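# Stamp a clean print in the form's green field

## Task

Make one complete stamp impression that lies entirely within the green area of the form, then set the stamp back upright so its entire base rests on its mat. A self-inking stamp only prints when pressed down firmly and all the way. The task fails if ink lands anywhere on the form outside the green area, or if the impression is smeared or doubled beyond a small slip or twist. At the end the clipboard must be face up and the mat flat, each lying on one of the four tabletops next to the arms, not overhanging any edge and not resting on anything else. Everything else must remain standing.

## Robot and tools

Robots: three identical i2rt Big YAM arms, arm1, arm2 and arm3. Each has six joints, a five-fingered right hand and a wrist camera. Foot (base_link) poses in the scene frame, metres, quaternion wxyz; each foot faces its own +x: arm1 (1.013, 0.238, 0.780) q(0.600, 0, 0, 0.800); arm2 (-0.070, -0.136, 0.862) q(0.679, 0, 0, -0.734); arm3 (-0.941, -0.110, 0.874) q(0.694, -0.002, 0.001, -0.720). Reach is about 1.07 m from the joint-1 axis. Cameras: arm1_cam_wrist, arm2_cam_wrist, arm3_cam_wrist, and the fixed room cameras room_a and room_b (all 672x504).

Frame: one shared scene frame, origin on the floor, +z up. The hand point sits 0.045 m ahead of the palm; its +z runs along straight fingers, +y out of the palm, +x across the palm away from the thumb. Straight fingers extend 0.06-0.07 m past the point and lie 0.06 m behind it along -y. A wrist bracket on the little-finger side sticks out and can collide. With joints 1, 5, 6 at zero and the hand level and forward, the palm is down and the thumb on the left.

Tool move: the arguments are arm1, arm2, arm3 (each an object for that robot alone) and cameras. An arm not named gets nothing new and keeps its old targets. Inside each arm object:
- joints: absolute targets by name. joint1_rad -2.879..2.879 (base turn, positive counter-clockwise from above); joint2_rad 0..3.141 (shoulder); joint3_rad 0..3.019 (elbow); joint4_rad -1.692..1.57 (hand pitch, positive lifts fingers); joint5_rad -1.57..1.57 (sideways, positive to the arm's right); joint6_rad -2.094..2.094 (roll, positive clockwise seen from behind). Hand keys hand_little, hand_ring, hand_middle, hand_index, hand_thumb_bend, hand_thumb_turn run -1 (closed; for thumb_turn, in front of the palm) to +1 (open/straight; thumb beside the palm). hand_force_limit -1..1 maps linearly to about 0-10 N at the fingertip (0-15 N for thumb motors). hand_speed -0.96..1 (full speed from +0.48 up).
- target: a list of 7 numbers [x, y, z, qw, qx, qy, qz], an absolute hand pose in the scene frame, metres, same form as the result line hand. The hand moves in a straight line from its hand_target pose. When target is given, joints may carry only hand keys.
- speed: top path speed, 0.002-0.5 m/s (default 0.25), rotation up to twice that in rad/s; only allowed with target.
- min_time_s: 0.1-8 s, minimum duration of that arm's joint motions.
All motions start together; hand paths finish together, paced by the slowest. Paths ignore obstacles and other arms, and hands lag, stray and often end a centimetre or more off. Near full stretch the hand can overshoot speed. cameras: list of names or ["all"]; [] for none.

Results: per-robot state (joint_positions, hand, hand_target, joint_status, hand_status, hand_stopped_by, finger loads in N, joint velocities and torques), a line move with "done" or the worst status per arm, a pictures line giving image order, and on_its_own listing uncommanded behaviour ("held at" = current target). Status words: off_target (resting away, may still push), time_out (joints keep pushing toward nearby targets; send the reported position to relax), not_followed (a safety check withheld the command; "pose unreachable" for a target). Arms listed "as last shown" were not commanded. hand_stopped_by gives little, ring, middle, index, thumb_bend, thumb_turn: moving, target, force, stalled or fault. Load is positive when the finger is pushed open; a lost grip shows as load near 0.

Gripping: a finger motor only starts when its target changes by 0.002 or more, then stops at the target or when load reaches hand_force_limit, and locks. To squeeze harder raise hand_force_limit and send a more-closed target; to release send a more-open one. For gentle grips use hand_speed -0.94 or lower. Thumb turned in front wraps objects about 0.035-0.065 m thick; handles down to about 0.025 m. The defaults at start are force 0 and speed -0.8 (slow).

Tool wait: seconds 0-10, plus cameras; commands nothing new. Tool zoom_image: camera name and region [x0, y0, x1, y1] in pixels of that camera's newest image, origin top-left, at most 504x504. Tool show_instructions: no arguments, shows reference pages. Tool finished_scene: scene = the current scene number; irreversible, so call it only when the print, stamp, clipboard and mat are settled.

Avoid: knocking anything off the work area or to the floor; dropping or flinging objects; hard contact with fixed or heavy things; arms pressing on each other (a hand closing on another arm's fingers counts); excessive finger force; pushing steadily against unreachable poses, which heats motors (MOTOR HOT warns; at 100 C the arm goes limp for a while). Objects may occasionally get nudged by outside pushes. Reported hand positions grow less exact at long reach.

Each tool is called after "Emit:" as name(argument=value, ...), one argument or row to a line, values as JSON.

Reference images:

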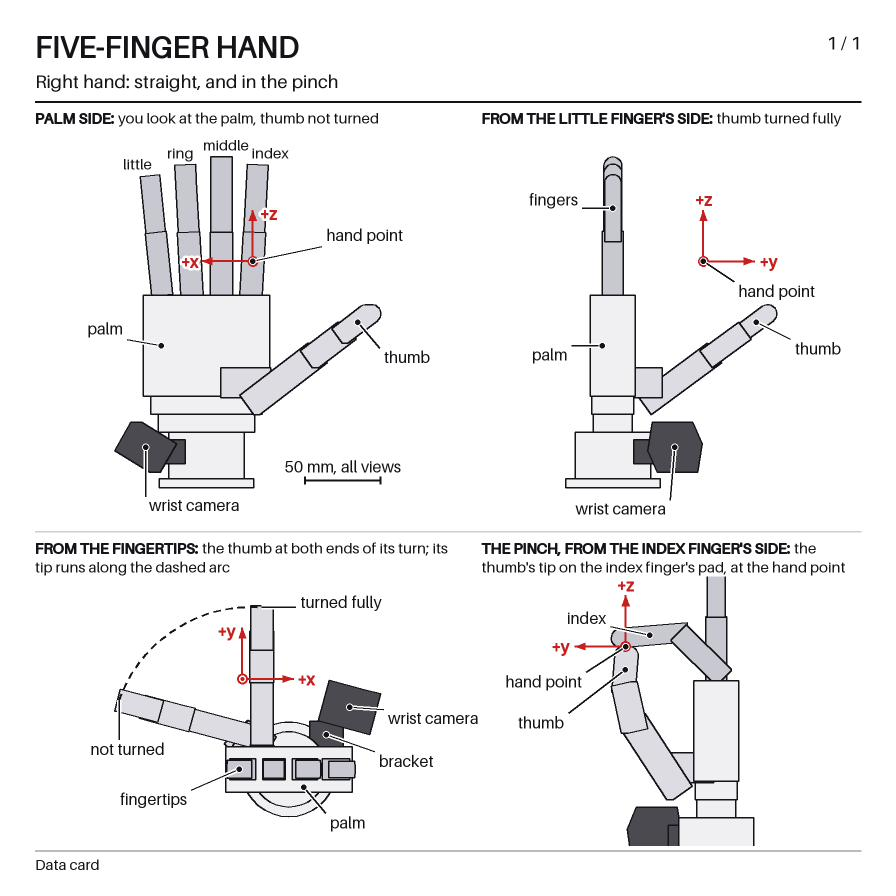

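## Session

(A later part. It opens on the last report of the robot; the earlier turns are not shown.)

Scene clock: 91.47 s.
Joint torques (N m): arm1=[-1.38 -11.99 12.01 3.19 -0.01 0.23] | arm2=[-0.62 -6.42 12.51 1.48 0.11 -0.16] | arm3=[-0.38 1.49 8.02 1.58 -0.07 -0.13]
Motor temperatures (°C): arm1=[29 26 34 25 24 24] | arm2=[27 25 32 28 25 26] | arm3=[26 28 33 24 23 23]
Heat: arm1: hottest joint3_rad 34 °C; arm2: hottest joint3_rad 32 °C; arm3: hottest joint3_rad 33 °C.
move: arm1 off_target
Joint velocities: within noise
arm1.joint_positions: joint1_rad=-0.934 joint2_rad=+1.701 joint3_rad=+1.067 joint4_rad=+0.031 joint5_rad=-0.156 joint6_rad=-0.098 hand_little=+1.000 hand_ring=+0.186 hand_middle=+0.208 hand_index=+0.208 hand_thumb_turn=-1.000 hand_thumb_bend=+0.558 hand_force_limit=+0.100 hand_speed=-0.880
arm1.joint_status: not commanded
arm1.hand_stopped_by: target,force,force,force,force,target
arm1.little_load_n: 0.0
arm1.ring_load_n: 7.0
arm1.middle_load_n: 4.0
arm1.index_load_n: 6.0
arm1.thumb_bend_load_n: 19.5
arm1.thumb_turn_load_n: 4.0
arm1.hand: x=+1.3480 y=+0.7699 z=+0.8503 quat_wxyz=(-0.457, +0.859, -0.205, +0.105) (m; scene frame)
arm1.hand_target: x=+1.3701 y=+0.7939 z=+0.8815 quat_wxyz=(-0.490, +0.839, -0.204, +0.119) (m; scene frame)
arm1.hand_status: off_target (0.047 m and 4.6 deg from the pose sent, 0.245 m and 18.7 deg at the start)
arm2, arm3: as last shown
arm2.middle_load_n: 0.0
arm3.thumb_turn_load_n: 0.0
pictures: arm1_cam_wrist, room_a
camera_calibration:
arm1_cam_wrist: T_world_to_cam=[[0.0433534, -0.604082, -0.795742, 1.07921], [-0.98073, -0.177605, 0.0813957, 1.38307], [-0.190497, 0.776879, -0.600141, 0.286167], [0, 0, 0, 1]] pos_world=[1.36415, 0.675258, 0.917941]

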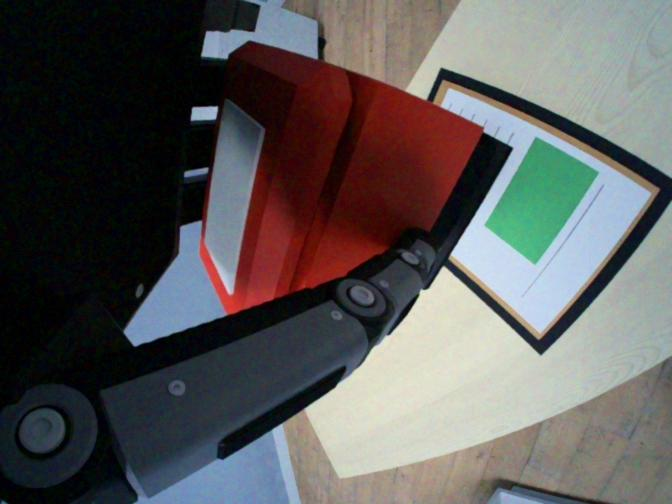

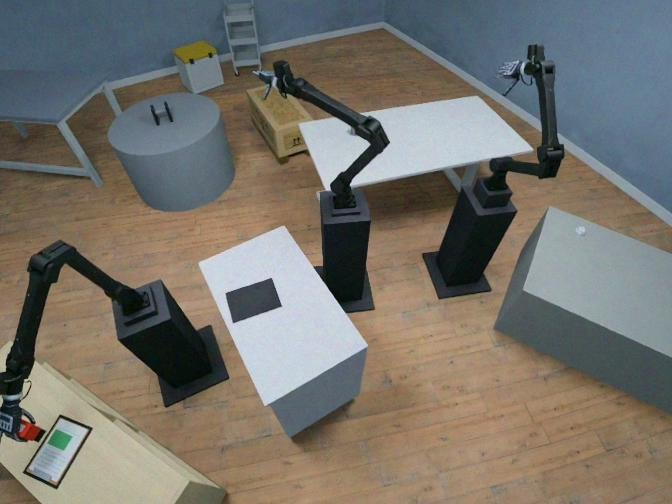

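Emit:
move(
  arm1={"target": [1.376, 0.796, 0.770, 0.4895, -0.8394, 0.2038, -0.1189], "speed": 0.1},
  cameras=["arm1_cam_wrist", "room_a"],
)

Emit:
zoom_image(
  camera="arm1_cam_wrist",
  region=[400, 60, 652, 312],
)

Scene clock: 94.40 s.
Joint torques (N m): arm1=[-1.61 -13.63 6.23 3.3 -0.18 0.2] | arm2=[-0.5 -6.36 12.59 1.47 0.09 -0.16] | arm3=[-0.38 1.49 8.02 1.59 -0.06 -0.12]
Motor temperatures (°C): arm1=[29 26 34 25 24 24] | arm2=[27 25 32 28 25 26] | arm3=[26 28 33 24 23 23]
Heat: arm1: hottest joint3_rad 34 °C; arm2: hottest joint3_rad 32 °C; arm3: hottest joint3_rad 33 °C.
move: arm1 done
Joint velocities: within noise
arm1.joint_positions: joint1_rad=-0.937 joint2_rad=+1.913 joint3_rad=+1.067 joint4_rad=+0.301 joint5_rad=-0.157 joint6_rad=-0.098 hand_little=+1.000 hand_ring=+0.186 hand_middle=+0.208 hand_index=+0.208 hand_thumb_turn=-1.000 hand_thumb_bend=+0.558 hand_force_limit=+0.100 hand_speed=-0.880
arm1.joint_status: not commanded
arm1.hand_stopped_by: target,force,force,force,force,target
arm1.little_load_n: 0.0
arm1.ring_load_n: 6.5
arm1.middle_load_n: 4.0
arm1.index_load_n: 6.5
arm1.thumb_bend_load_n: 19.0
arm1.thumb_turn_load_n: 4.0
arm1.hand: x=+1.3686 y=+0.7937 z=+0.7685 quat_wxyz=(-0.480, +0.846, -0.200, +0.116) (m; scene frame)
arm1.hand_target: x=+1.3760 y=+0.7958 z=+0.7701 quat_wxyz=(-0.489, +0.840, -0.204, +0.119) (m; scene frame)
arm1.hand_status: done (0.008 m and 1.4 deg from the pose sent, 0.089 m and 4.6 deg at the start)
arm2.joint_positions: joint1_rad=+0.911 joint2_rad=+1.006 joint3_rad=+1.277 joint4_rad=-0.389 joint5_rad=+0.415 joint6_rad=+0.278 hand_little=+1.000 hand_ring=+1.000 hand_middle=+1.000 hand_index=+1.000 hand_thumb_turn=-1.000 hand_thumb_bend=+1.000 hand_force_limit=+0.100 hand_speed=-0.500
arm2.joint_status: not commanded
arm2.hand_stopped_by: target,target,target,target,target,target
arm2.little_load_n: 0.0
arm2.ring_load_n: -0.5
arm2.middle_load_n: 0.0
arm2.index_load_n: 0.0
arm2.thumb_bend_load_n: 0.0
arm2.thumb_turn_load_n: 0.0
arm2.hand: x=+0.2801 y=-0.5043 z=+1.3708 quat_wxyz=(-0.212, +0.068, -0.741, +0.634) (m; scene frame)
arm2.hand_target: x=+0.2723 y=-0.5048 z=+1.3997 quat_wxyz=(-0.218, +0.060, -0.729, +0.646) (m; scene frame)
arm2.hand_status: not commanded
arm3: as last shown
pictures: arm1_cam_wrist, room_a
camera_calibration:
arm1_cam_wrist: T_world_to_cam=[[0.0697615, -0.566783, -0.820908, 0.981196], [-0.983231, -0.178062, 0.0393844, 1.45026], [-0.168495, 0.804395, -0.5697, 0.147164], [0, 0, 0, 1]] pos_world=[1.38229, 0.695984, 0.832193]

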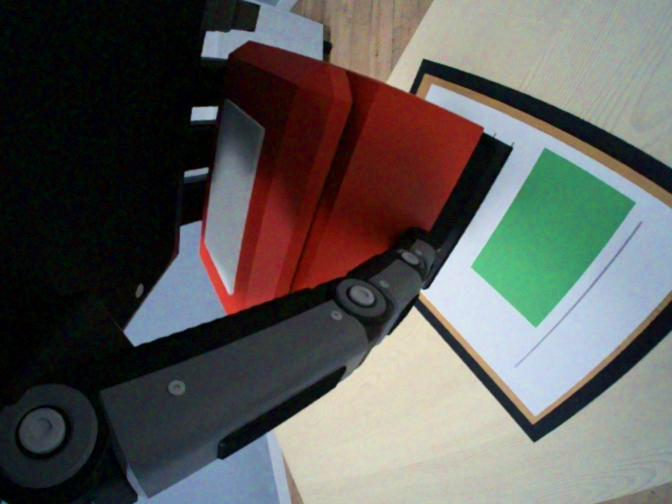

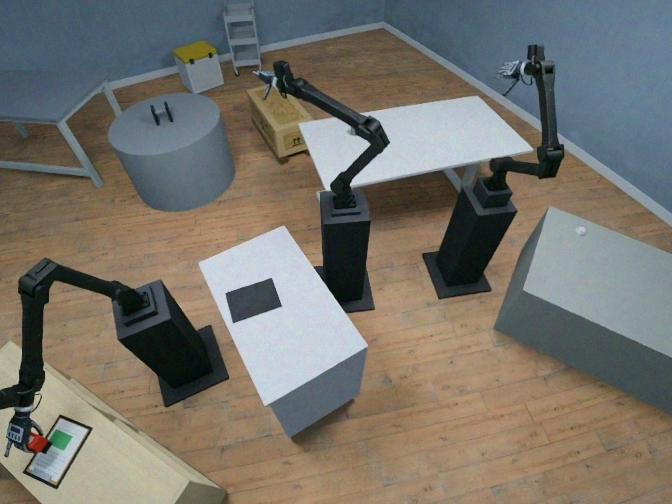

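Scaled by 2.000 from the camera's 672x504 image, which has a finer 960x720 frame.

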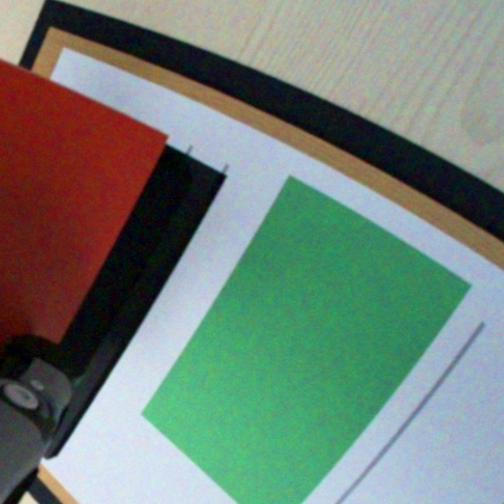

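Emit:
move(
  arm1={"target": [1.352, 0.769, 0.735, 0.4711, -0.8500, 0.2064, -0.1144], "speed": 0.06},
  cameras=["arm1_cam_wrist"],
)

Emit:
zoom_image(
  camera="arm1_cam_wrist",
  region=[400, 60, 652, 312],
)

Scene clock: 97.27 s.
Joint torques (N m): arm1=[-1.08 -12.81 4.96 3.25 0 0.16] | arm2=[-0.73 -6.42 12.53 1.5 0.1 -0.14] | arm3=[-0.38 1.55 8.02 1.59 -0.06 -0.12]
Motor temperatures (°C): arm1=[29 26 34 25 24 24] | arm2=[27 25 33 28 25 26] | arm3=[26 28 33 24 23 23]
Heat: arm1: hottest joint3_rad 34 °C; arm2: hottest joint3_rad 33 °C; arm3: hottest joint3_rad 33 °C.
move: arm1 done
Joint velocities: within noise
arm1.joint_positions: joint1_rad=-0.937 joint2_rad=+1.919 joint3_rad=+0.983 joint4_rad=+0.361 joint5_rad=-0.151 joint6_rad=-0.098 hand_little=+1.000 hand_ring=+0.186 hand_middle=+0.208 hand_index=+0.208 hand_thumb_turn=-1.000 hand_thumb_bend=+0.558 hand_force_limit=+0.100 hand_speed=-0.880
arm1.joint_status: not commanded
arm1.hand_stopped_by: target,force,force,force,force,target
arm1.little_load_n: 0.0
arm1.ring_load_n: 6.5
arm1.middle_load_n: 4.0
arm1.index_load_n: 6.5
arm1.thumb_bend_load_n: 19.5
arm1.thumb_turn_load_n: 3.5
arm1.hand: x=+1.3512 y=+0.7690 z=+0.7402 quat_wxyz=(-0.468, +0.852, -0.205, +0.113) (m; scene frame)
arm1.hand_target: x=+1.3521 y=+0.7689 z=+0.7352 quat_wxyz=(-0.471, +0.850, -0.206, +0.114) (m; scene frame)
arm1.hand_status: done (0.005 m and 0.5 deg from the pose sent, 0.045 m and 1.4 deg at the start)
arm2: as last shown
arm2.ring_load_n: 0.0
arm3.joint_positions: joint1_rad=+0.047 joint2_rad=+0.580 joint3_rad=+1.378 joint4_rad=-1.274 joint5_rad=-0.037 joint6_rad=-0.966 hand_little=+1.000 hand_ring=+1.000 hand_middle=+1.000 hand_index=+1.000 hand_thumb_turn=+1.000 hand_thumb_bend=+1.000 hand_force_limit=+0.000 hand_speed=-0.800
arm3.joint_status: not commanded
arm3.hand_stopped_by: target,target,target,target,target,target
arm3.little_load_n: 0.0
arm3.ring_load_n: 0.0
arm3.middle_load_n: 0.0
arm3.index_load_n: -0.5
arm3.thumb_bend_load_n: 0.0
arm3.thumb_turn_load_n: -0.5
arm3.hand: x=-0.9629 y=-0.3306 z=+1.3665 quat_wxyz=(+0.227, +0.409, -0.749, +0.469) (m; scene frame)
arm3.hand_target: x=-0.9629 y=-0.3294 z=+1.3777 quat_wxyz=(+0.232, +0.406, -0.743, +0.479) (m; scene frame)
arm3.hand_status: not commanded
pictures: arm1_cam_wrist
camera_calibration:
arm1_cam_wrist: T_world_to_cam=[[0.0543438, -0.587728, -0.807231, 0.97207], [-0.983391, -0.171708, 0.0588138, 1.41075], [-0.173175, 0.790628, -0.587298, 0.17787], [0, 0, 0, 1]] pos_world=[1.36529, 0.67292, 0.806177]

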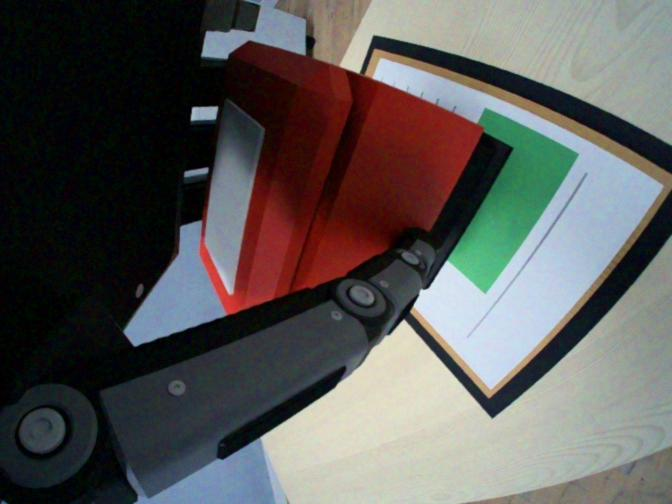

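Scaled by 2.000 from the camera's 672x504 image, which has a finer 960x720 frame.

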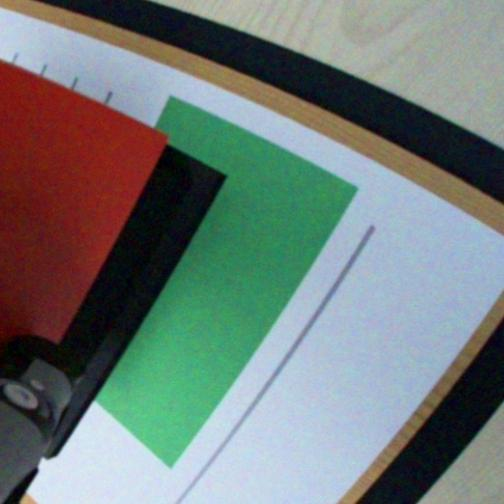

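Emit:
move(
  arm1={"target": [1.356, 0.771, 0.703, 0.4711, -0.8500, 0.2064, -0.1144], "speed": 0.05},
  cameras=["arm1_cam_wrist"],
)

Emit:
zoom_image(
  camera="arm1_cam_wrist",
  region=[380, 60, 632, 312],
)

Scene clock: 99.53 s.
Joint torques (N m): arm1=[-1.49 -13.1 5.29 3.19 -0.13 0.14] | arm2=[-0.73 -6.36 12.55 1.47 0.11 -0.14] | arm3=[-0.38 1.49 8.01 1.61 -0.06 -0.13]
Motor temperatures (°C): arm1=[29 26 34 25 24 24] | arm2=[27 25 33 28 25 26] | arm3=[26 28 33 24 23 23]
Heat: arm1: hottest joint3_rad 34 °C; arm2: hottest joint3_rad 33 °C; arm3: hottest joint3_rad 33 °C.
move: arm1 done
Joint velocities: within noise
arm1.joint_positions: joint1_rad=-0.937 joint2_rad=+2.001 joint3_rad=+0.983 joint4_rad=+0.432 joint5_rad=-0.151 joint6_rad=-0.098 hand_little=+1.000 hand_ring=+0.186 hand_middle=+0.208 hand_index=+0.208 hand_thumb_turn=-1.000 hand_thumb_bend=+0.558 hand_force_limit=+0.100 hand_speed=-0.880
arm1.joint_status: not commanded
arm1.hand_stopped_by: target,force,force,force,force,target
arm1.little_load_n: 0.0
arm1.ring_load_n: 7.0
arm1.middle_load_n: 4.0
arm1.index_load_n: 6.5
arm1.thumb_bend_load_n: 19.0
arm1.thumb_turn_load_n: 4.0
arm1.hand: x=+1.3501 y=+0.7676 z=+0.7031 quat_wxyz=(-0.463, +0.855, -0.206, +0.111) (m; scene frame)
arm1.hand_target: x=+1.3560 y=+0.7708 z=+0.7031 quat_wxyz=(-0.471, +0.850, -0.206, +0.115) (m; scene frame)
arm1.hand_status: done (0.007 m and 1.2 deg from the pose sent, 0.038 m and 0.5 deg at the start)
arm2, arm3: as last shown
arm3.index_load_n: 0.0
arm3.thumb_turn_load_n: 0.0
pictures: arm1_cam_wrist
camera_calibration:
arm1_cam_wrist: T_world_to_cam=[[0.0481487, -0.59578, -0.801703, 0.951975], [-0.982917, -0.171005, 0.0680489, 1.40394], [-0.177637, 0.784731, -0.593837, 0.172176], [0, 0, 0, 1]] pos_world=[1.3647, 0.672136, 0.769909]

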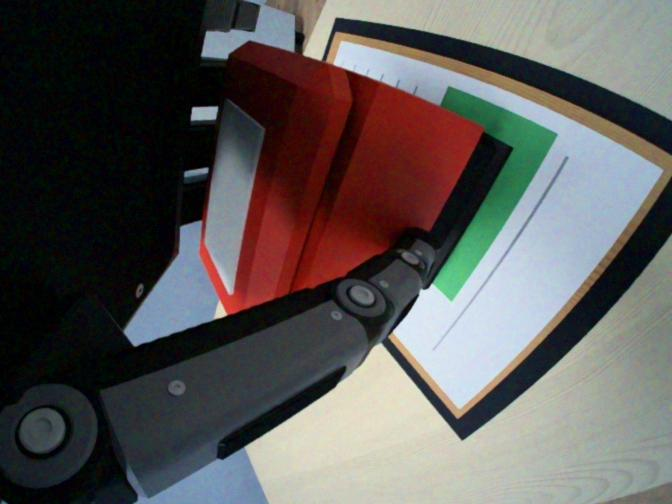

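Scaled by 2.000 from the camera's 672x504 image, which has a finer 960x720 frame.

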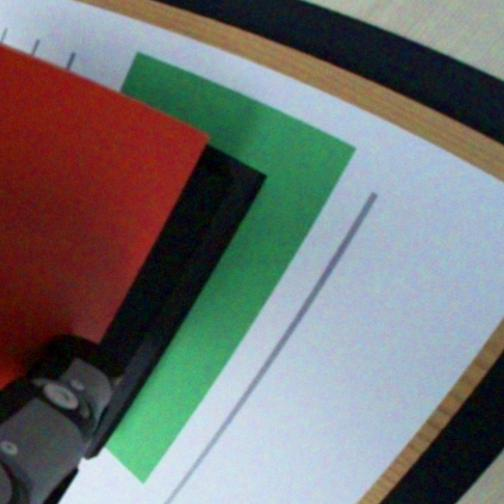

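Emit:
move(
  arm1={"target": [1.363, 0.776, 0.690, 0.4711, -0.8500, 0.2064, -0.1144], "speed": 0.05},
)

Emit:
move(
  arm1={"target": [1.363, 0.776, 0.682, 0.4711, -0.8500, 0.2064, -0.1144], "speed": 0.04},
  cameras=["arm1_cam_wrist"],
)

Emit:
zoom_image(
  camera="arm1_cam_wrist",
  region=[380, 60, 632, 312],
)

Scene clock: 101.57 s.
Joint torques (N m): arm1=[-1.67 -12.28 7.02 3.12 -0.06 0.11] | arm2=[-0.67 -6.53 12.53 1.46 0.12 -0.16] | arm3=[-0.38 1.49 8.02 1.59 -0.06 -0.13]
Motor temperatures (°C): arm1=[29 26 33 25 24 24] | arm2=[27 25 33 28 25 26] | arm3=[26 28 33 24 23 23]
Heat: arm1: hottest joint3_rad 33 °C; arm2: hottest joint3_rad 33 °C; arm3: hottest joint3_rad 33 °C.
move: arm1 off_target
Joint velocities: within noise
arm1.joint_positions: joint1_rad=-0.939 joint2_rad=+2.032 joint3_rad=+0.983 joint4_rad=+0.450 joint5_rad=-0.157 joint6_rad=-0.098 hand_little=+1.000 hand_ring=+0.186 hand_middle=+0.208 hand_index=+0.208 hand_thumb_turn=-1.000 hand_thumb_bend=+0.558 hand_force_limit=+0.100 hand_speed=-0.880
arm1.joint_status: not commanded
arm1.hand_stopped_by: target,force,force,force,force,target
arm1.little_load_n: 0.0
arm1.ring_load_n: 7.0
arm1.middle_load_n: 4.0
arm1.index_load_n: 6.0
arm1.thumb_bend_load_n: 19.0
arm1.thumb_turn_load_n: 3.0
arm1.hand: x=+1.3479 y=+0.7651 z=+0.6880 quat_wxyz=(-0.458, +0.858, -0.207, +0.106) (m; scene frame)
arm1.hand_target: x=+1.3626 y=+0.7753 z=+0.6904 quat_wxyz=(-0.471, +0.850, -0.206, +0.114) (m; scene frame)
arm1.hand_status: off_target (0.019 m and 2.0 deg from the pose sent, 0.020 m and 1.2 deg at the start)
arm2, arm3: as last shown
pictures: none

Scene clock: 102.53 s.
Joint torques (N m): arm1=[-1.73 -11.58 7.08 3.07 -0.04 0.11] | arm2=[-0.32 -6.42 12.46 1.52 0.11 -0.16] | arm3=[-0.38 1.49 8.02 1.59 -0.07 -0.12]
Motor temperatures (°C): arm1=[29 26 33 25 24 24] | arm2=[27 25 33 28 25 26] | arm3=[26 28 33 24 23 23]
Heat: arm1: hottest joint3_rad 33 °C; arm2: hottest joint3_rad 33 °C; arm3: hottest joint3_rad 33 °C.
move: arm1 off_target
Joint velocities: within noise
arm1.joint_positions: joint1_rad=-0.939 joint2_rad=+2.038 joint3_rad=+0.983 joint4_rad=+0.469 joint5_rad=-0.158 joint6_rad=-0.098 hand_little=+1.000 hand_ring=+0.186 hand_middle=+0.208 hand_index=+0.208 hand_thumb_turn=-1.000 hand_thumb_bend=+0.558 hand_force_limit=+0.100 hand_speed=-0.880
arm1.joint_status: not commanded
arm1.hand_stopped_by: target,force,force,force,force,target
arm1.little_load_n: 0.0
arm1.ring_load_n: 6.5
arm1.middle_load_n: 3.5
arm1.index_load_n: 6.0
arm1.thumb_bend_load_n: 19.0
arm1.thumb_turn_load_n: 3.0
arm1.hand: x=+1.3493 y=+0.7671 z=+0.6878 quat_wxyz=(-0.464, +0.855, -0.205, +0.108) (m; scene frame)
arm1.hand_target: x=+1.3624 y=+0.7752 z=+0.6823 quat_wxyz=(-0.471, +0.850, -0.206, +0.114) (m; scene frame)
arm1.hand_status: off_target (0.017 m and 1.3 deg from the pose sent, 0.019 m and 2.0 deg at the start)
arm2, arm3: as last shown
pictures: arm1_cam_wrist
camera_calibration:
arm1_cam_wrist: T_world_to_cam=[[0.0478974, -0.593598, -0.803335, 0.939218], [-0.981996, -0.175113, 0.0708439, 1.40411], [-0.182727, 0.785479, -0.591298, 0.167875], [0, 0, 0, 1]] pos_world=[1.36452, 0.671534, 0.754298]

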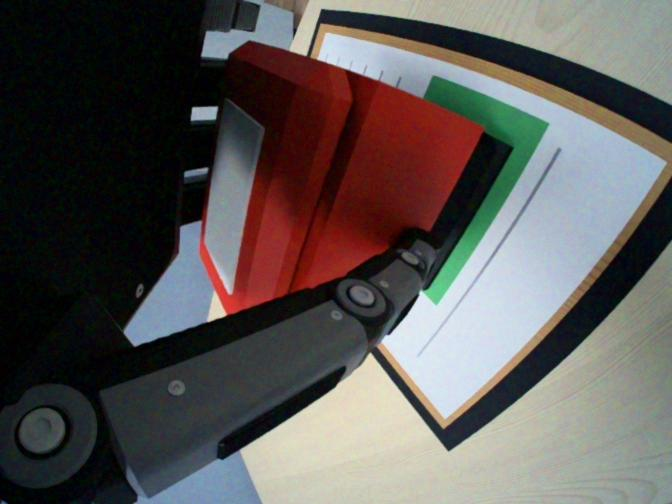

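Scaled by 2.000 from the camera's 672x504 image, which has a finer 960x720 frame.

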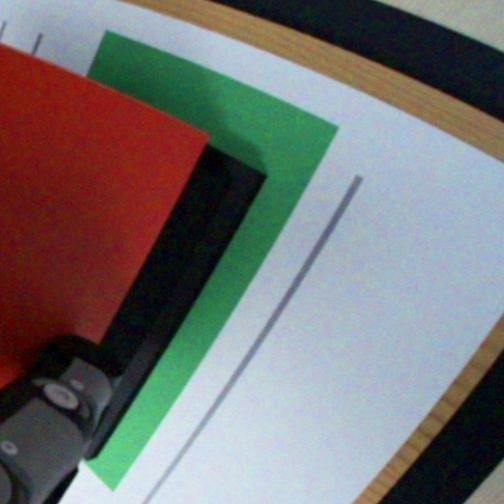

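Emit:
move(
  arm1={"target": [1.366, 0.779, 0.704, 0.4711, -0.8500, 0.2064, -0.1144], "speed": 0.05},
  cameras=["arm1_cam_wrist", "room_a"],
)

Emit:
zoom_image(
  camera="arm1_cam_wrist",
  region=[380, 60, 632, 312],
)

Emit:
zoom_image(
  camera="room_a",
  region=[0, 390, 110, 504],
)

Scene clock: 105.43 s.
Joint torques (N m): arm1=[-1.55 -14.86 7.35 1.4 -0.04 0.1] | arm2=[-0.56 -6.24 12.46 1.43 0.1 -0.13] | arm3=[-0.38 1.49 8.02 1.59 -0.07 -0.12]
Motor temperatures (°C): arm1=[29 26 33 25 24 24] | arm2=[27 25 33 28 25 26] | arm3=[26 28 33 24 23 23]
Heat: arm1: hottest joint3_rad 33 °C; arm2: hottest joint3_rad 33 °C; arm3: hottest joint3_rad 33 °C.
move: arm1 off_target
Joint velocities: within noise
arm1.joint_positions: joint1_rad=-0.940 joint2_rad=+2.038 joint3_rad=+0.990 joint4_rad=+0.450 joint5_rad=-0.159 joint6_rad=-0.098 hand_little=+1.000 hand_ring=+0.186 hand_middle=+0.208 hand_index=+0.208 hand_thumb_turn=-1.000 hand_thumb_bend=+0.558 hand_force_limit=+0.100 hand_speed=-0.880
arm1.joint_status: not commanded
arm1.hand_stopped_by: target,force,force,force,force,target
arm1.little_load_n: 0.0
arm1.ring_load_n: 7.0
arm1.middle_load_n: 3.5
arm1.index_load_n: 6.5
arm1.thumb_bend_load_n: 19.0
arm1.thumb_turn_load_n: 3.5
arm1.hand: x=+1.3497 y=+0.7671 z=+0.6876 quat_wxyz=(-0.459, +0.857, -0.206, +0.106) (m; scene frame)
arm1.hand_target: x=+1.3655 y=+0.7783 z=+0.7044 quat_wxyz=(-0.471, +0.850, -0.206, +0.114) (m; scene frame)
arm1.hand_status: off_target (0.026 m and 1.8 deg from the pose sent, 0.026 m and 1.3 deg at the start)
arm2, arm3: as last shown
arm3.middle_load_n: -0.5
arm3.thumb_bend_load_n: 0.5
pictures: arm1_cam_wrist, room_a
camera_calibration:
arm1_cam_wrist: T_world_to_cam=[[0.0423972, -0.600243, -0.798693, 0.948354], [-0.981503, -0.174403, 0.0789684, 1.3978], [-0.186695, 0.780571, -0.596534, 0.18048], [0, 0, 0, 1]] pos_world=[1.36543, 0.672147, 0.754724]

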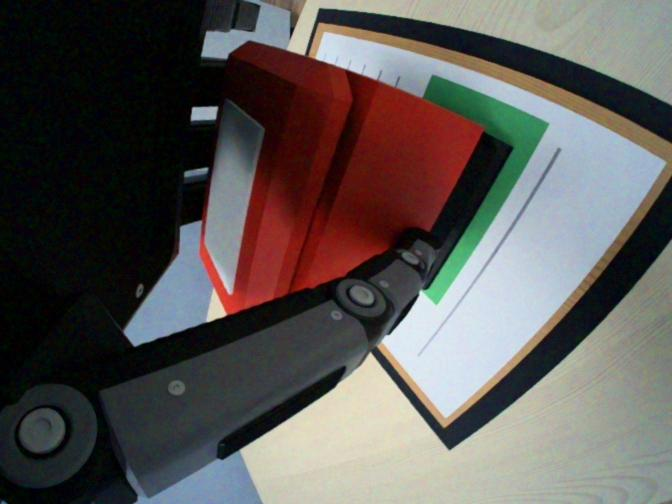

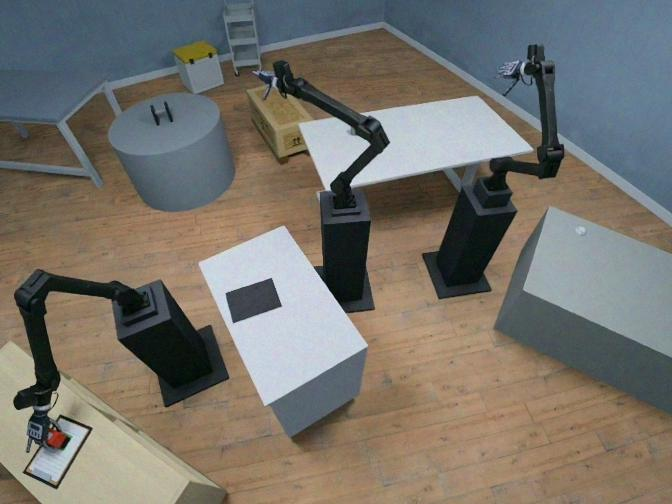

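Scaled by 2.000 from the camera's 672x504 image, which has a finer 960x720 frame.

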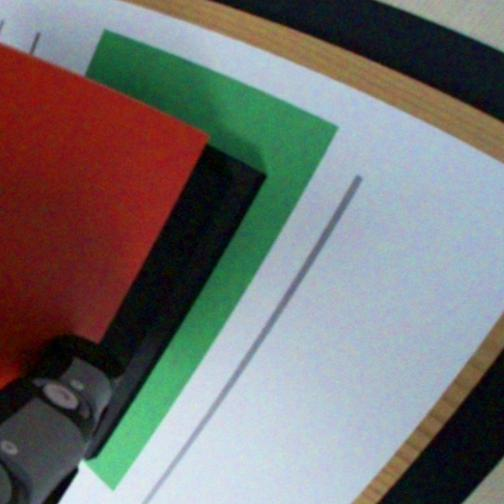

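Scaled by 4.421 from the camera's 672x504 image, which has a finer 960x720 frame.

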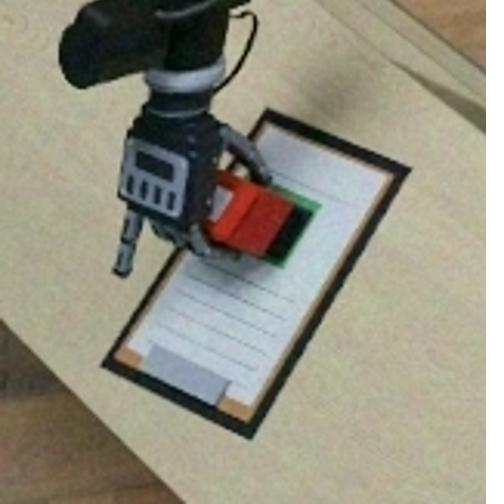

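Emit:
move(
  arm1={"target": [1.368, 0.782, 0.722, 0.4711, -0.8500, 0.2064, -0.1144], "speed": 0.05},
  cameras=["arm1_cam_wrist"],
)

Emit:
zoom_image(
  camera="arm1_cam_wrist",
  region=[380, 60, 632, 312],
)

Scene clock: 106.73 s.
Joint torques (N m): arm1=[-1.67 -16.73 7.75 1.54 -0.02 0.11] | arm2=[-0.62 -6.07 12.57 1.57 0.11 -0.15] | arm3=[-0.44 1.49 8.02 1.59 -0.06 -0.13]
Motor temperatures (°C): arm1=[29 26 33 25 24 24] | arm2=[27 25 33 28 25 26] | arm3=[26 28 33 24 23 23]
Heat: arm1: hottest joint3_rad 33 °C; arm2: hottest joint3_rad 33 °C; arm3: hottest joint3_rad 33 °C.
move: arm1 off_target
Joint velocities: within noise
arm1.joint_positions: joint1_rad=-0.940 joint2_rad=+2.024 joint3_rad=+0.994 joint4_rad=+0.398 joint5_rad=-0.159 joint6_rad=-0.098 hand_little=+1.000 hand_ring=+0.186 hand_middle=+0.208 hand_index=+0.208 hand_thumb_turn=-1.000 hand_thumb_bend=+0.558 hand_force_limit=+0.100 hand_speed=-0.880
arm1.joint_status: not commanded
arm1.hand_stopped_by: target,force,force,force,force,target
arm1.little_load_n: 0.0
arm1.ring_load_n: 7.0
arm1.middle_load_n: 4.0
arm1.index_load_n: 6.5
arm1.thumb_bend_load_n: 19.5
arm1.thumb_turn_load_n: 3.5
arm1.hand: x=+1.3465 y=+0.7629 z=+0.6881 quat_wxyz=(-0.445, +0.865, -0.210, +0.100) (m; scene frame)
arm1.hand_target: x=+1.3671 y=+0.7807 z=+0.7225 quat_wxyz=(-0.471, +0.850, -0.206, +0.114) (m; scene frame)
arm1.hand_status: off_target (0.044 m and 3.8 deg from the pose sent, 0.042 m and 1.8 deg at the start)
arm2, arm3: as last shown
arm3.middle_load_n: 0.0
arm3.thumb_bend_load_n: 0.0
pictures: arm1_cam_wrist
camera_calibration:
arm1_cam_wrist: T_world_to_cam=[[0.0257919, -0.621723, -0.782812, 0.974241], [-0.979585, -0.171891, 0.104244, 1.37199], [-0.19937, 0.764142, -0.613464, 0.224761], [0, 0, 0, 1]] pos_world=[1.36367, 0.669793, 0.757508]

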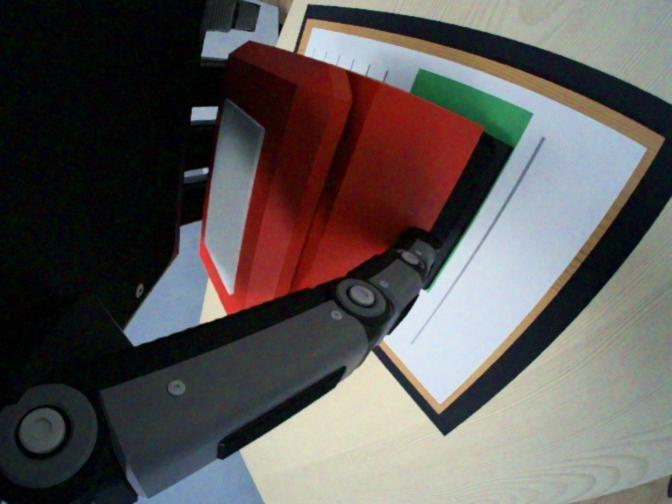

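Scaled by 2.000 from the camera's 672x504 image, which has a finer 960x720 frame.

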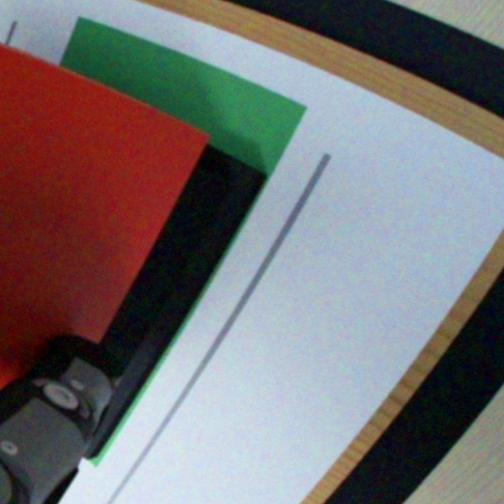

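Emit:
move(
  arm1={"target": [1.368, 0.784, 0.745, 0.4711, -0.8500, 0.2064, -0.1144], "speed": 0.06},
  cameras=["arm1_cam_wrist"],
)

Scene clock: 108.07 s.
Joint torques (N m): arm1=[-1.49 -16.15 8.54 1.69 -0.01 0.13] | arm2=[-0.38 -6.71 12.64 1.52 0.1 -0.14] | arm3=[-0.38 1.49 8.02 1.59 -0.06 -0.12]
Motor temperatures (°C): arm1=[29 27 33 25 24 24] | arm2=[27 25 33 28 25 26] | arm3=[26 28 33 24 23 23]
Heat: arm1: hottest joint3_rad 33 °C; arm2: hottest joint3_rad 33 °C; arm3: hottest joint3_rad 33 °C.
move: arm1 off_target
Joint velocities: within noise
arm1.joint_positions: joint1_rad=-0.940 joint2_rad=+1.974 joint3_rad=+0.994 joint4_rad=+0.339 joint5_rad=-0.157 joint6_rad=-0.098 hand_little=+1.000 hand_ring=+0.186 hand_middle=+0.208 hand_index=+0.208 hand_thumb_turn=-1.000 hand_thumb_bend=+0.558 hand_force_limit=+0.100 hand_speed=-0.880
arm1.joint_status: not commanded
arm1.hand_stopped_by: target,force,force,force,force,target
arm1.little_load_n: 0.0
arm1.ring_load_n: 7.0
arm1.middle_load_n: 4.0
arm1.index_load_n: 6.5
arm1.thumb_bend_load_n: 19.5
arm1.thumb_turn_load_n: 3.5
arm1.hand: x=+1.3460 y=+0.7617 z=+0.7080 quat_wxyz=(-0.442, +0.866, -0.211, +0.099) (m; scene frame)
arm1.hand_target: x=+1.3669 y=+0.7824 z=+0.7459 quat_wxyz=(-0.471, +0.850, -0.206, +0.115) (m; scene frame)
arm1.hand_status: off_target (0.048 m and 4.2 deg from the pose sent, 0.064 m and 3.8 deg at the start)
arm2, arm3: as last shown
pictures: arm1_cam_wrist
camera_calibration:
arm1_cam_wrist: T_world_to_cam=[[0.0216882, -0.627301, -0.778475, 0.995778], [-0.979425, -0.169596, 0.109375, 1.36358], [-0.200638, 0.760086, -0.618073, 0.245903], [0, 0, 0, 1]] pos_world=[1.36327, 0.669004, 0.778031]

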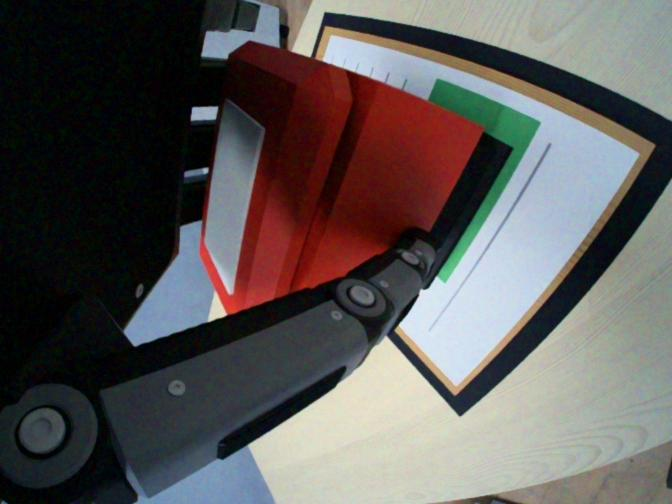

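Emit:
move(
  arm1={"joints": {"joint1_rad": -0.943, "joint2_rad": 1.97, "joint3_rad": 1.02, "joint4_rad": 0.42, "joint5_rad": -0.155, "joint6_rad": -0.098}, "min_time_s": 1},
  cameras=["arm1_cam_wrist"],
)

Scene clock: 110.17 s.
Joint torques (N m): arm1=[-1.08 -14.33 6.99 3.29 0 0.12] | arm2=[-0.73 -6.42 12.6 1.42 0.08 -0.16] | arm3=[-0.38 1.49 8.02 1.59 -0.07 -0.12]
Motor temperatures (°C): arm1=[29 27 33 25 24 24] | arm2=[27 25 33 28 25 26] | arm3=[26 28 33 24 23 23]
Heat: arm1: hottest joint3_rad 33 °C; arm2: hottest joint3_rad 33 °C; arm3: hottest joint3_rad 33 °C.
move: arm1 done
Joint velocities: within noise
arm1.joint_positions: joint1_rad=-0.940 joint2_rad=+1.974 joint3_rad=+0.994 joint4_rad=+0.394 joint5_rad=-0.156 joint6_rad=-0.098 hand_little=+1.000 hand_ring=+0.186 hand_middle=+0.208 hand_index=+0.208 hand_thumb_turn=-1.000 hand_thumb_bend=+0.558 hand_force_limit=+0.100 hand_speed=-0.880
arm1.joint_status: all done
arm1.hand_stopped_by: target,force,force,force,force,target
arm1.little_load_n: 0.0
arm1.ring_load_n: 7.0
arm1.middle_load_n: 4.0
arm1.index_load_n: 6.5
arm1.thumb_bend_load_n: 19.5
arm1.thumb_turn_load_n: 3.5
arm1.hand: x=+1.3529 y=+0.7704 z=+0.7177 quat_wxyz=(-0.464, +0.855, -0.206, +0.109) (m; scene frame)
arm1.hand_target: x=+1.3663 y=+0.7839 z=+0.7352 quat_wxyz=(-0.486, +0.842, -0.202, +0.121) (m; scene frame)
arm1.hand_status: not commanded
arm2.joint_positions: joint1_rad=+0.911 joint2_rad=+1.006 joint3_rad=+1.277 joint4_rad=-0.389 joint5_rad=+0.415 joint6_rad=+0.278 hand_little=+1.000 hand_ring=+1.000 hand_middle=+1.000 hand_index=+1.000 hand_thumb_turn=-1.000 hand_thumb_bend=+1.000 hand_force_limit=+0.100 hand_speed=-0.500
arm2.joint_status: not commanded
arm2.hand_stopped_by: target,target,target,target,target,target
arm2.little_load_n: 0.0
arm2.ring_load_n: -0.5
arm2.middle_load_n: 0.0
arm2.index_load_n: 0.0
arm2.thumb_bend_load_n: 0.0
arm2.thumb_turn_load_n: 0.0
arm2.hand: x=+0.2801 y=-0.5043 z=+1.3708 quat_wxyz=(-0.212, +0.068, -0.741, +0.634) (m; scene frame)
arm2.hand_target: x=+0.2723 y=-0.5048 z=+1.3997 quat_wxyz=(-0.218, +0.060, -0.729, +0.646) (m; scene frame)
arm2.hand_status: not commanded
arm3: as last shown
pictures: arm1_cam_wrist
camera_calibration:
arm1_cam_wrist: T_world_to_cam=[[0.0479492, -0.593297, -0.803554, 0.964876], [-0.982528, -0.172855, 0.0689971, 1.40644], [-0.179834, 0.786206, -0.591219, 0.179133], [0, 0, 0, 1]] pos_world=[1.36781, 0.674732, 0.784197]

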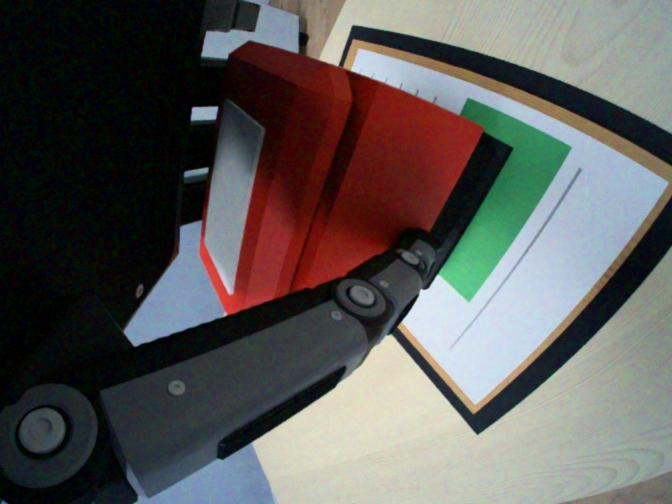

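Emit:
move(
  arm1={"joints": {"joint2_rad": 2.02, "joint3_rad": 1.03, "joint4_rad": 0.475}, "min_time_s": 1},
  cameras=["arm1_cam_wrist"],
)

Emit:
zoom_image(
  camera="arm1_cam_wrist",
  region=[380, 60, 632, 312],
)

Scene clock: 111.83 s.
Joint torques (N m): arm1=[-1.2 -13.27 7.5 3.33 0 0.12] | arm2=[-0.62 -6.59 12.48 1.5 0.12 -0.12] | arm3=[-0.44 1.49 8.02 1.58 -0.07 -0.12]
Motor temperatures (°C): arm1=[29 27 33 25 24 24] | arm2=[27 25 33 28 25 26] | arm3=[26 28 33 24 23 23]
Heat: arm1: hottest joint3_rad 33 °C; arm2: hottest joint3_rad 33 °C; arm3: hottest joint3_rad 33 °C.
move: arm1 done
Joint velocities: within noise
arm1.joint_positions: joint1_rad=-0.940 joint2_rad=+2.007 joint3_rad=+0.994 joint4_rad=+0.448 joint5_rad=-0.156 joint6_rad=-0.098 hand_little=+1.000 hand_ring=+0.186 hand_middle=+0.208 hand_index=+0.208 hand_thumb_turn=-1.000 hand_thumb_bend=+0.558 hand_force_limit=+0.100 hand_speed=-0.880
arm1.joint_status: all done
arm1.hand_stopped_by: target,force,force,force,force,target
arm1.little_load_n: 0.0
arm1.ring_load_n: 7.0
arm1.middle_load_n: 4.0
arm1.index_load_n: 6.5
arm1.thumb_bend_load_n: 19.5
arm1.thumb_turn_load_n: 3.5
arm1.hand: x=+1.3554 y=+0.7737 z=+0.7076 quat_wxyz=(-0.472, +0.850, -0.204, +0.113) (m; scene frame)
arm1.hand_target: x=+1.3699 y=+0.7886 z=+0.7184 quat_wxyz=(-0.491, +0.839, -0.200, +0.123) (m; scene frame)
arm1.hand_status: not commanded
arm2: as last shown
arm3.joint_positions: joint1_rad=+0.047 joint2_rad=+0.580 joint3_rad=+1.378 joint4_rad=-1.274 joint5_rad=-0.037 joint6_rad=-0.966 hand_little=+1.000 hand_ring=+1.000 hand_middle=+1.000 hand_index=+1.000 hand_thumb_turn=+1.000 hand_thumb_bend=+1.000 hand_force_limit=+0.000 hand_speed=-0.800
arm3.joint_status: not commanded
arm3.hand_stopped_by: target,target,target,target,target,target
arm3.little_load_n: 0.0
arm3.ring_load_n: 0.0
arm3.middle_load_n: 0.0
arm3.index_load_n: 0.0
arm3.thumb_bend_load_n: 0.0
arm3.thumb_turn_load_n: 0.0
arm3.hand: x=-0.9629 y=-0.3306 z=+1.3665 quat_wxyz=(+0.227, +0.409, -0.749, +0.469) (m; scene frame)
arm3.hand_target: x=-0.9629 y=-0.3294 z=+1.3777 quat_wxyz=(+0.232, +0.406, -0.743, +0.479) (m; scene frame)
arm3.hand_status: not commanded
pictures: arm1_cam_wrist
camera_calibration:
arm1_cam_wrist: T_world_to_cam=[[0.058393, -0.579632, -0.812783, 0.940385], [-0.983327, -0.173849, 0.0533342, 1.42303], [-0.172216, 0.796118, -0.580119, 0.14516], [0, 0, 0, 1]] pos_world=[1.36939, 0.676905, 0.772643]

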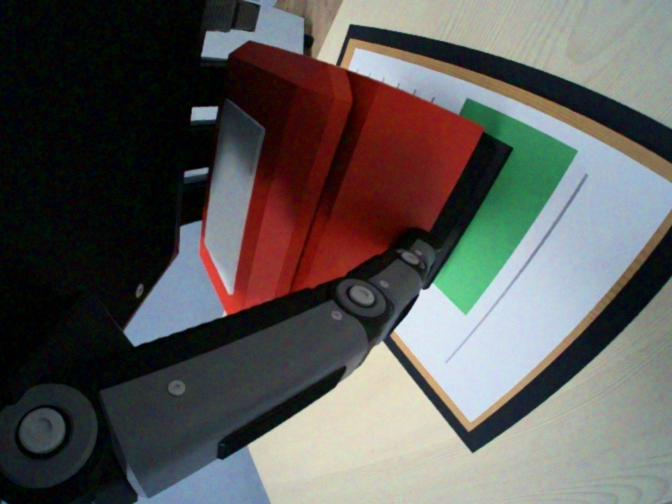

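Scaled by 2.000 from the camera's 672x504 image, which has a finer 960x720 frame.

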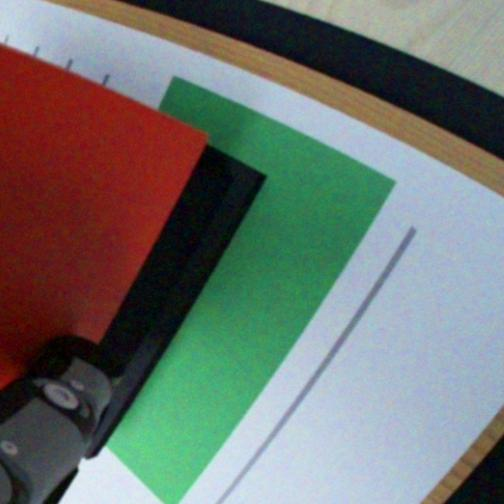

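Emit:
move(
  arm1={"joints": {"joint2_rad": 2.05, "joint4_rad": 0.48}, "min_time_s": 1},
)

Emit:
move(
  arm1={"joints": {"joint2_rad": 2.07, "joint4_rad": 0.495}, "min_time_s": 1},
  cameras=["arm1_cam_wrist", "room_a"],
)

Emit:
zoom_image(
  camera="arm1_cam_wrist",
  region=[380, 60, 632, 312],
)

Scene clock: 114.07 s.
Joint torques (N m): arm1=[-1.32 -13.33 7.31 3.23 0.01 0.13] | arm2=[-0.67 -6.42 12.48 1.5 0.11 -0.11] | arm3=[-0.38 1.49 8.02 1.59 -0.07 -0.12]
Motor temperatures (°C): arm1=[29 27 33 25 24 24] | arm2=[27 25 34 28 25 26] | arm3=[26 28 33 24 23 23]
Heat: arm1: hottest joint3_rad 33 °C; arm2: hottest joint3_rad 34 °C; arm3: hottest joint3_rad 33 °C.
move: arm1 done
Joint velocities: within noise
arm1.joint_positions: joint1_rad=-0.940 joint2_rad=+2.035 joint3_rad=+0.994 joint4_rad=+0.454 joint5_rad=-0.156 joint6_rad=-0.098 hand_little=+1.000 hand_ring=+0.186 hand_middle=+0.208 hand_index=+0.208 hand_thumb_turn=-1.000 hand_thumb_bend=+0.558 hand_force_limit=+0.100 hand_speed=-0.880
arm1.joint_status: all done
arm1.hand_stopped_by: target,force,force,force,force,target
arm1.little_load_n: 0.0
arm1.ring_load_n: 6.5
arm1.middle_load_n: 4.0
arm1.index_load_n: 6.5
arm1.thumb_bend_load_n: 19.0
arm1.thumb_turn_load_n: 3.5
arm1.hand: x=+1.3523 y=+0.7697 z=+0.6911 quat_wxyz=(-0.463, +0.855, -0.206, +0.109) (m; scene frame)
arm1.hand_target: x=+1.3668 y=+0.7846 z=+0.7006 quat_wxyz=(-0.482, +0.844, -0.203, +0.119) (m; scene frame)
arm1.hand_status: not commanded
arm2, arm3: as last shown
arm2.ring_load_n: 0.0
arm2.middle_load_n: -0.5
pictures: none

Scene clock: 115.37 s.
Joint torques (N m): arm1=[-1.32 -12.51 7.25 3.12 -0.01 0.13] | arm2=[-0.56 -6.48 12.51 1.4 0.11 -0.13] | arm3=[-0.44 1.49 8.02 1.59 -0.07 -0.12]
Motor temperatures (°C): arm1=[29 27 33 25 24 24] | arm2=[27 25 34 28 25 26] | arm3=[26 28 33 24 23 23]
Heat: arm1: hottest joint3_rad 33 °C; arm2: hottest joint3_rad 34 °C; arm3: hottest joint3_rad 33 °C.
move: arm1 done
Joint velocities: within noise
arm1.joint_positions: joint1_rad=-0.940 joint2_rad=+2.045 joint3_rad=+0.994 joint4_rad=+0.471 joint5_rad=-0.156 joint6_rad=-0.098 hand_little=+1.000 hand_ring=+0.186 hand_middle=+0.208 hand_index=+0.208 hand_thumb_turn=-1.000 hand_thumb_bend=+0.558 hand_force_limit=+0.100 hand_speed=-0.880
arm1.joint_status: all done
arm1.hand_stopped_by: target,force,force,force,force,target
arm1.little_load_n: 0.0
arm1.ring_load_n: 7.0
arm1.middle_load_n: 3.5
arm1.index_load_n: 6.0
arm1.thumb_bend_load_n: 19.5
arm1.thumb_turn_load_n: 3.0
arm1.hand: x=+1.3531 y=+0.7707 z=+0.6884 quat_wxyz=(-0.466, +0.853, -0.205, +0.110) (m; scene frame)
arm1.hand_target: x=+1.3659 y=+0.7834 z=+0.6909 quat_wxyz=(-0.479, +0.845, -0.203, +0.118) (m; scene frame)
arm1.hand_status: not commanded
arm2, arm3: as last shown
arm2.middle_load_n: 0.0
pictures: arm1_cam_wrist, room_a
camera_calibration:
arm1_cam_wrist: T_world_to_cam=[[0.0504988, -0.589878, -0.805912, 0.937061], [-0.982741, -0.173136, 0.065146, 1.41186], [-0.177961, 0.788713, -0.588441, 0.155279], [0, 0, 0, 1]] pos_world=[1.36781, 0.674725, 0.754584]

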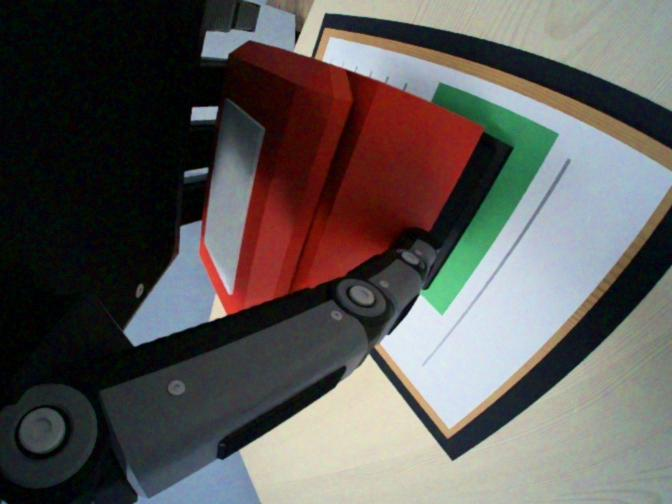

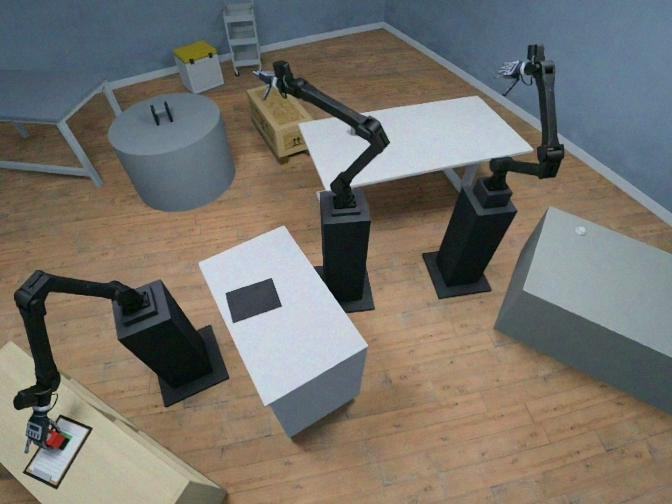

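Scaled by 2.000 from the camera's 672x504 image, which has a finer 960x720 frame.

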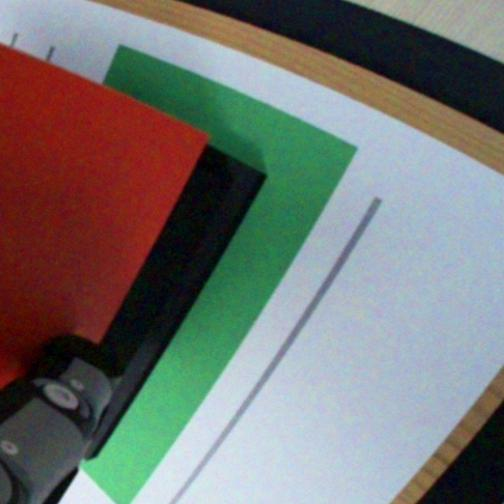

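Emit:
zoom_image(
  camera="arm1_cam_wrist",
  region=[420, 120, 540, 300],
)

Emit:
zoom_image(
  camera="room_a",
  region=[20, 405, 100, 485],
)

Scaled by 2.800 from the camera's 672x504 image, which has a finer 960x720 frame.

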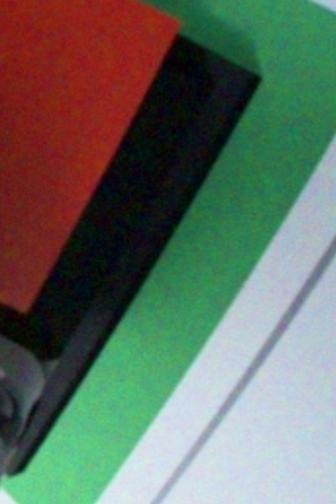

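Scaled by 6.300 from the camera's 672x504 image, which has a finer 960x720 frame.

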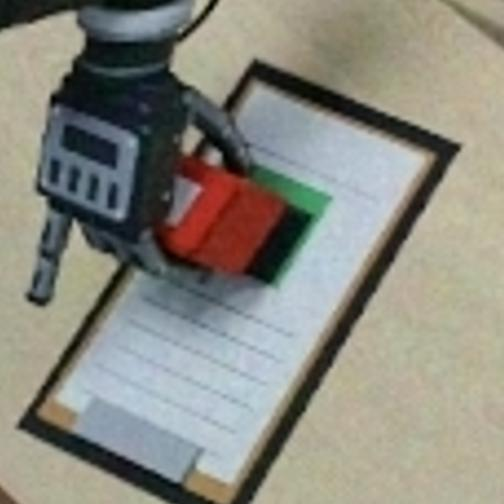

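Emit:
move(
  arm1={"joints":{"joint2_rad":2.10,"joint4_rad":0.515},"min_time_s":1.0},
  cameras=["arm1_cam_wrist","room_a"],
)

Scene clock: 119.73 s.
Joint torques (N m): arm1=[-1.26 -11.05 7.2 2.93 0.05 0.08] | arm2=[-0.62 -6.53 12.53 1.42 0.09 -0.13] | arm3=[-0.44 1.44 8.01 1.58 -0.06 -0.13]
Motor temperatures (°C): arm1=[28 27 33 25 24 24] | arm2=[27 25 34 28 25 26] | arm3=[26 28 33 24 23 23]
Heat: arm1: hottest joint3_rad 33 °C; arm2: hottest joint3_rad 34 °C; arm3: hottest joint3_rad 33 °C.
move: arm1 done
Joint velocities: within noise
arm1.joint_positions: joint1_rad=-0.940 joint2_rad=+2.055 joint3_rad=+0.994 joint4_rad=+0.496 joint5_rad=-0.157 joint6_rad=-0.094 hand_little=+1.000 hand_ring=+0.186 hand_middle=+0.208 hand_index=+0.208 hand_thumb_turn=-1.000 hand_thumb_bend=+0.558 hand_force_limit=+0.100 hand_speed=-0.880
arm1.joint_status: all done
arm1.hand_stopped_by: target,force,force,force,force,target
arm1.little_load_n: 0.0
arm1.ring_load_n: 7.0
arm1.middle_load_n: 3.0
arm1.index_load_n: 5.5
arm1.thumb_bend_load_n: 19.0
arm1.thumb_turn_load_n: 3.0
arm1.hand: x=+1.3543 y=+0.7730 z=+0.6870 quat_wxyz=(-0.473, +0.850, -0.205, +0.112) (m; scene frame)
arm1.hand_target: x=+1.3641 y=+0.7812 z=+0.6762 quat_wxyz=(-0.476, +0.848, -0.204, +0.116) (m; scene frame)
arm1.hand_status: not commanded
arm2, arm3: as last shown
pictures: arm1_cam_wrist, room_a
camera_calibration:
arm1_cam_wrist: T_world_to_cam=[[0.055061, -0.578753, -0.813642, 0.927806], [-0.983277, -0.173101, 0.0565881, 1.42021], [-0.173593, 0.79692, -0.578606, 0.133773], [0, 0, 0, 1]] pos_world=[1.36859, 0.676203, 0.751937]

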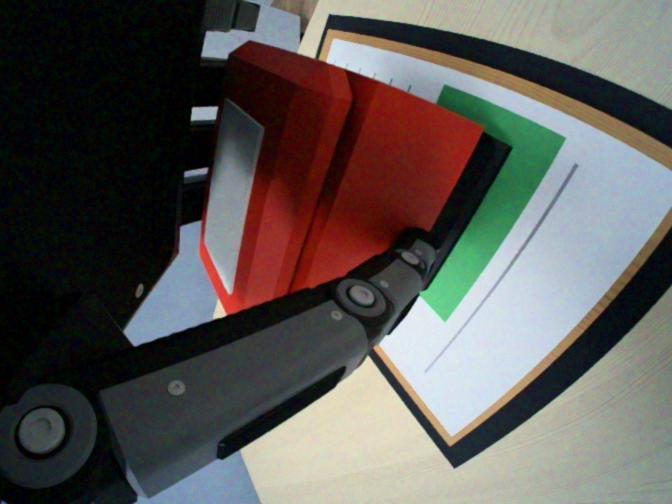

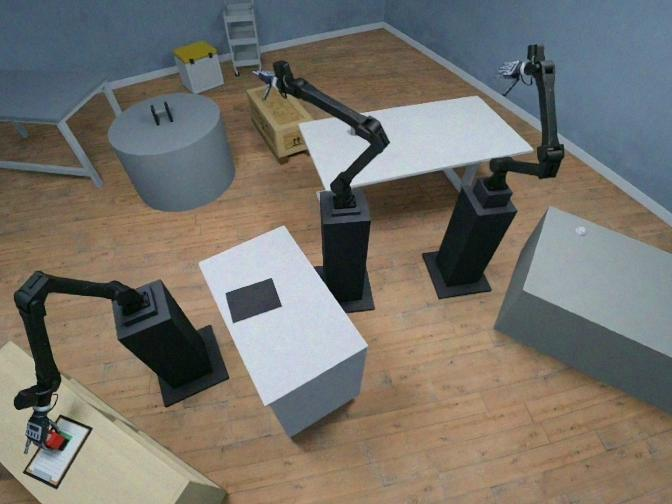

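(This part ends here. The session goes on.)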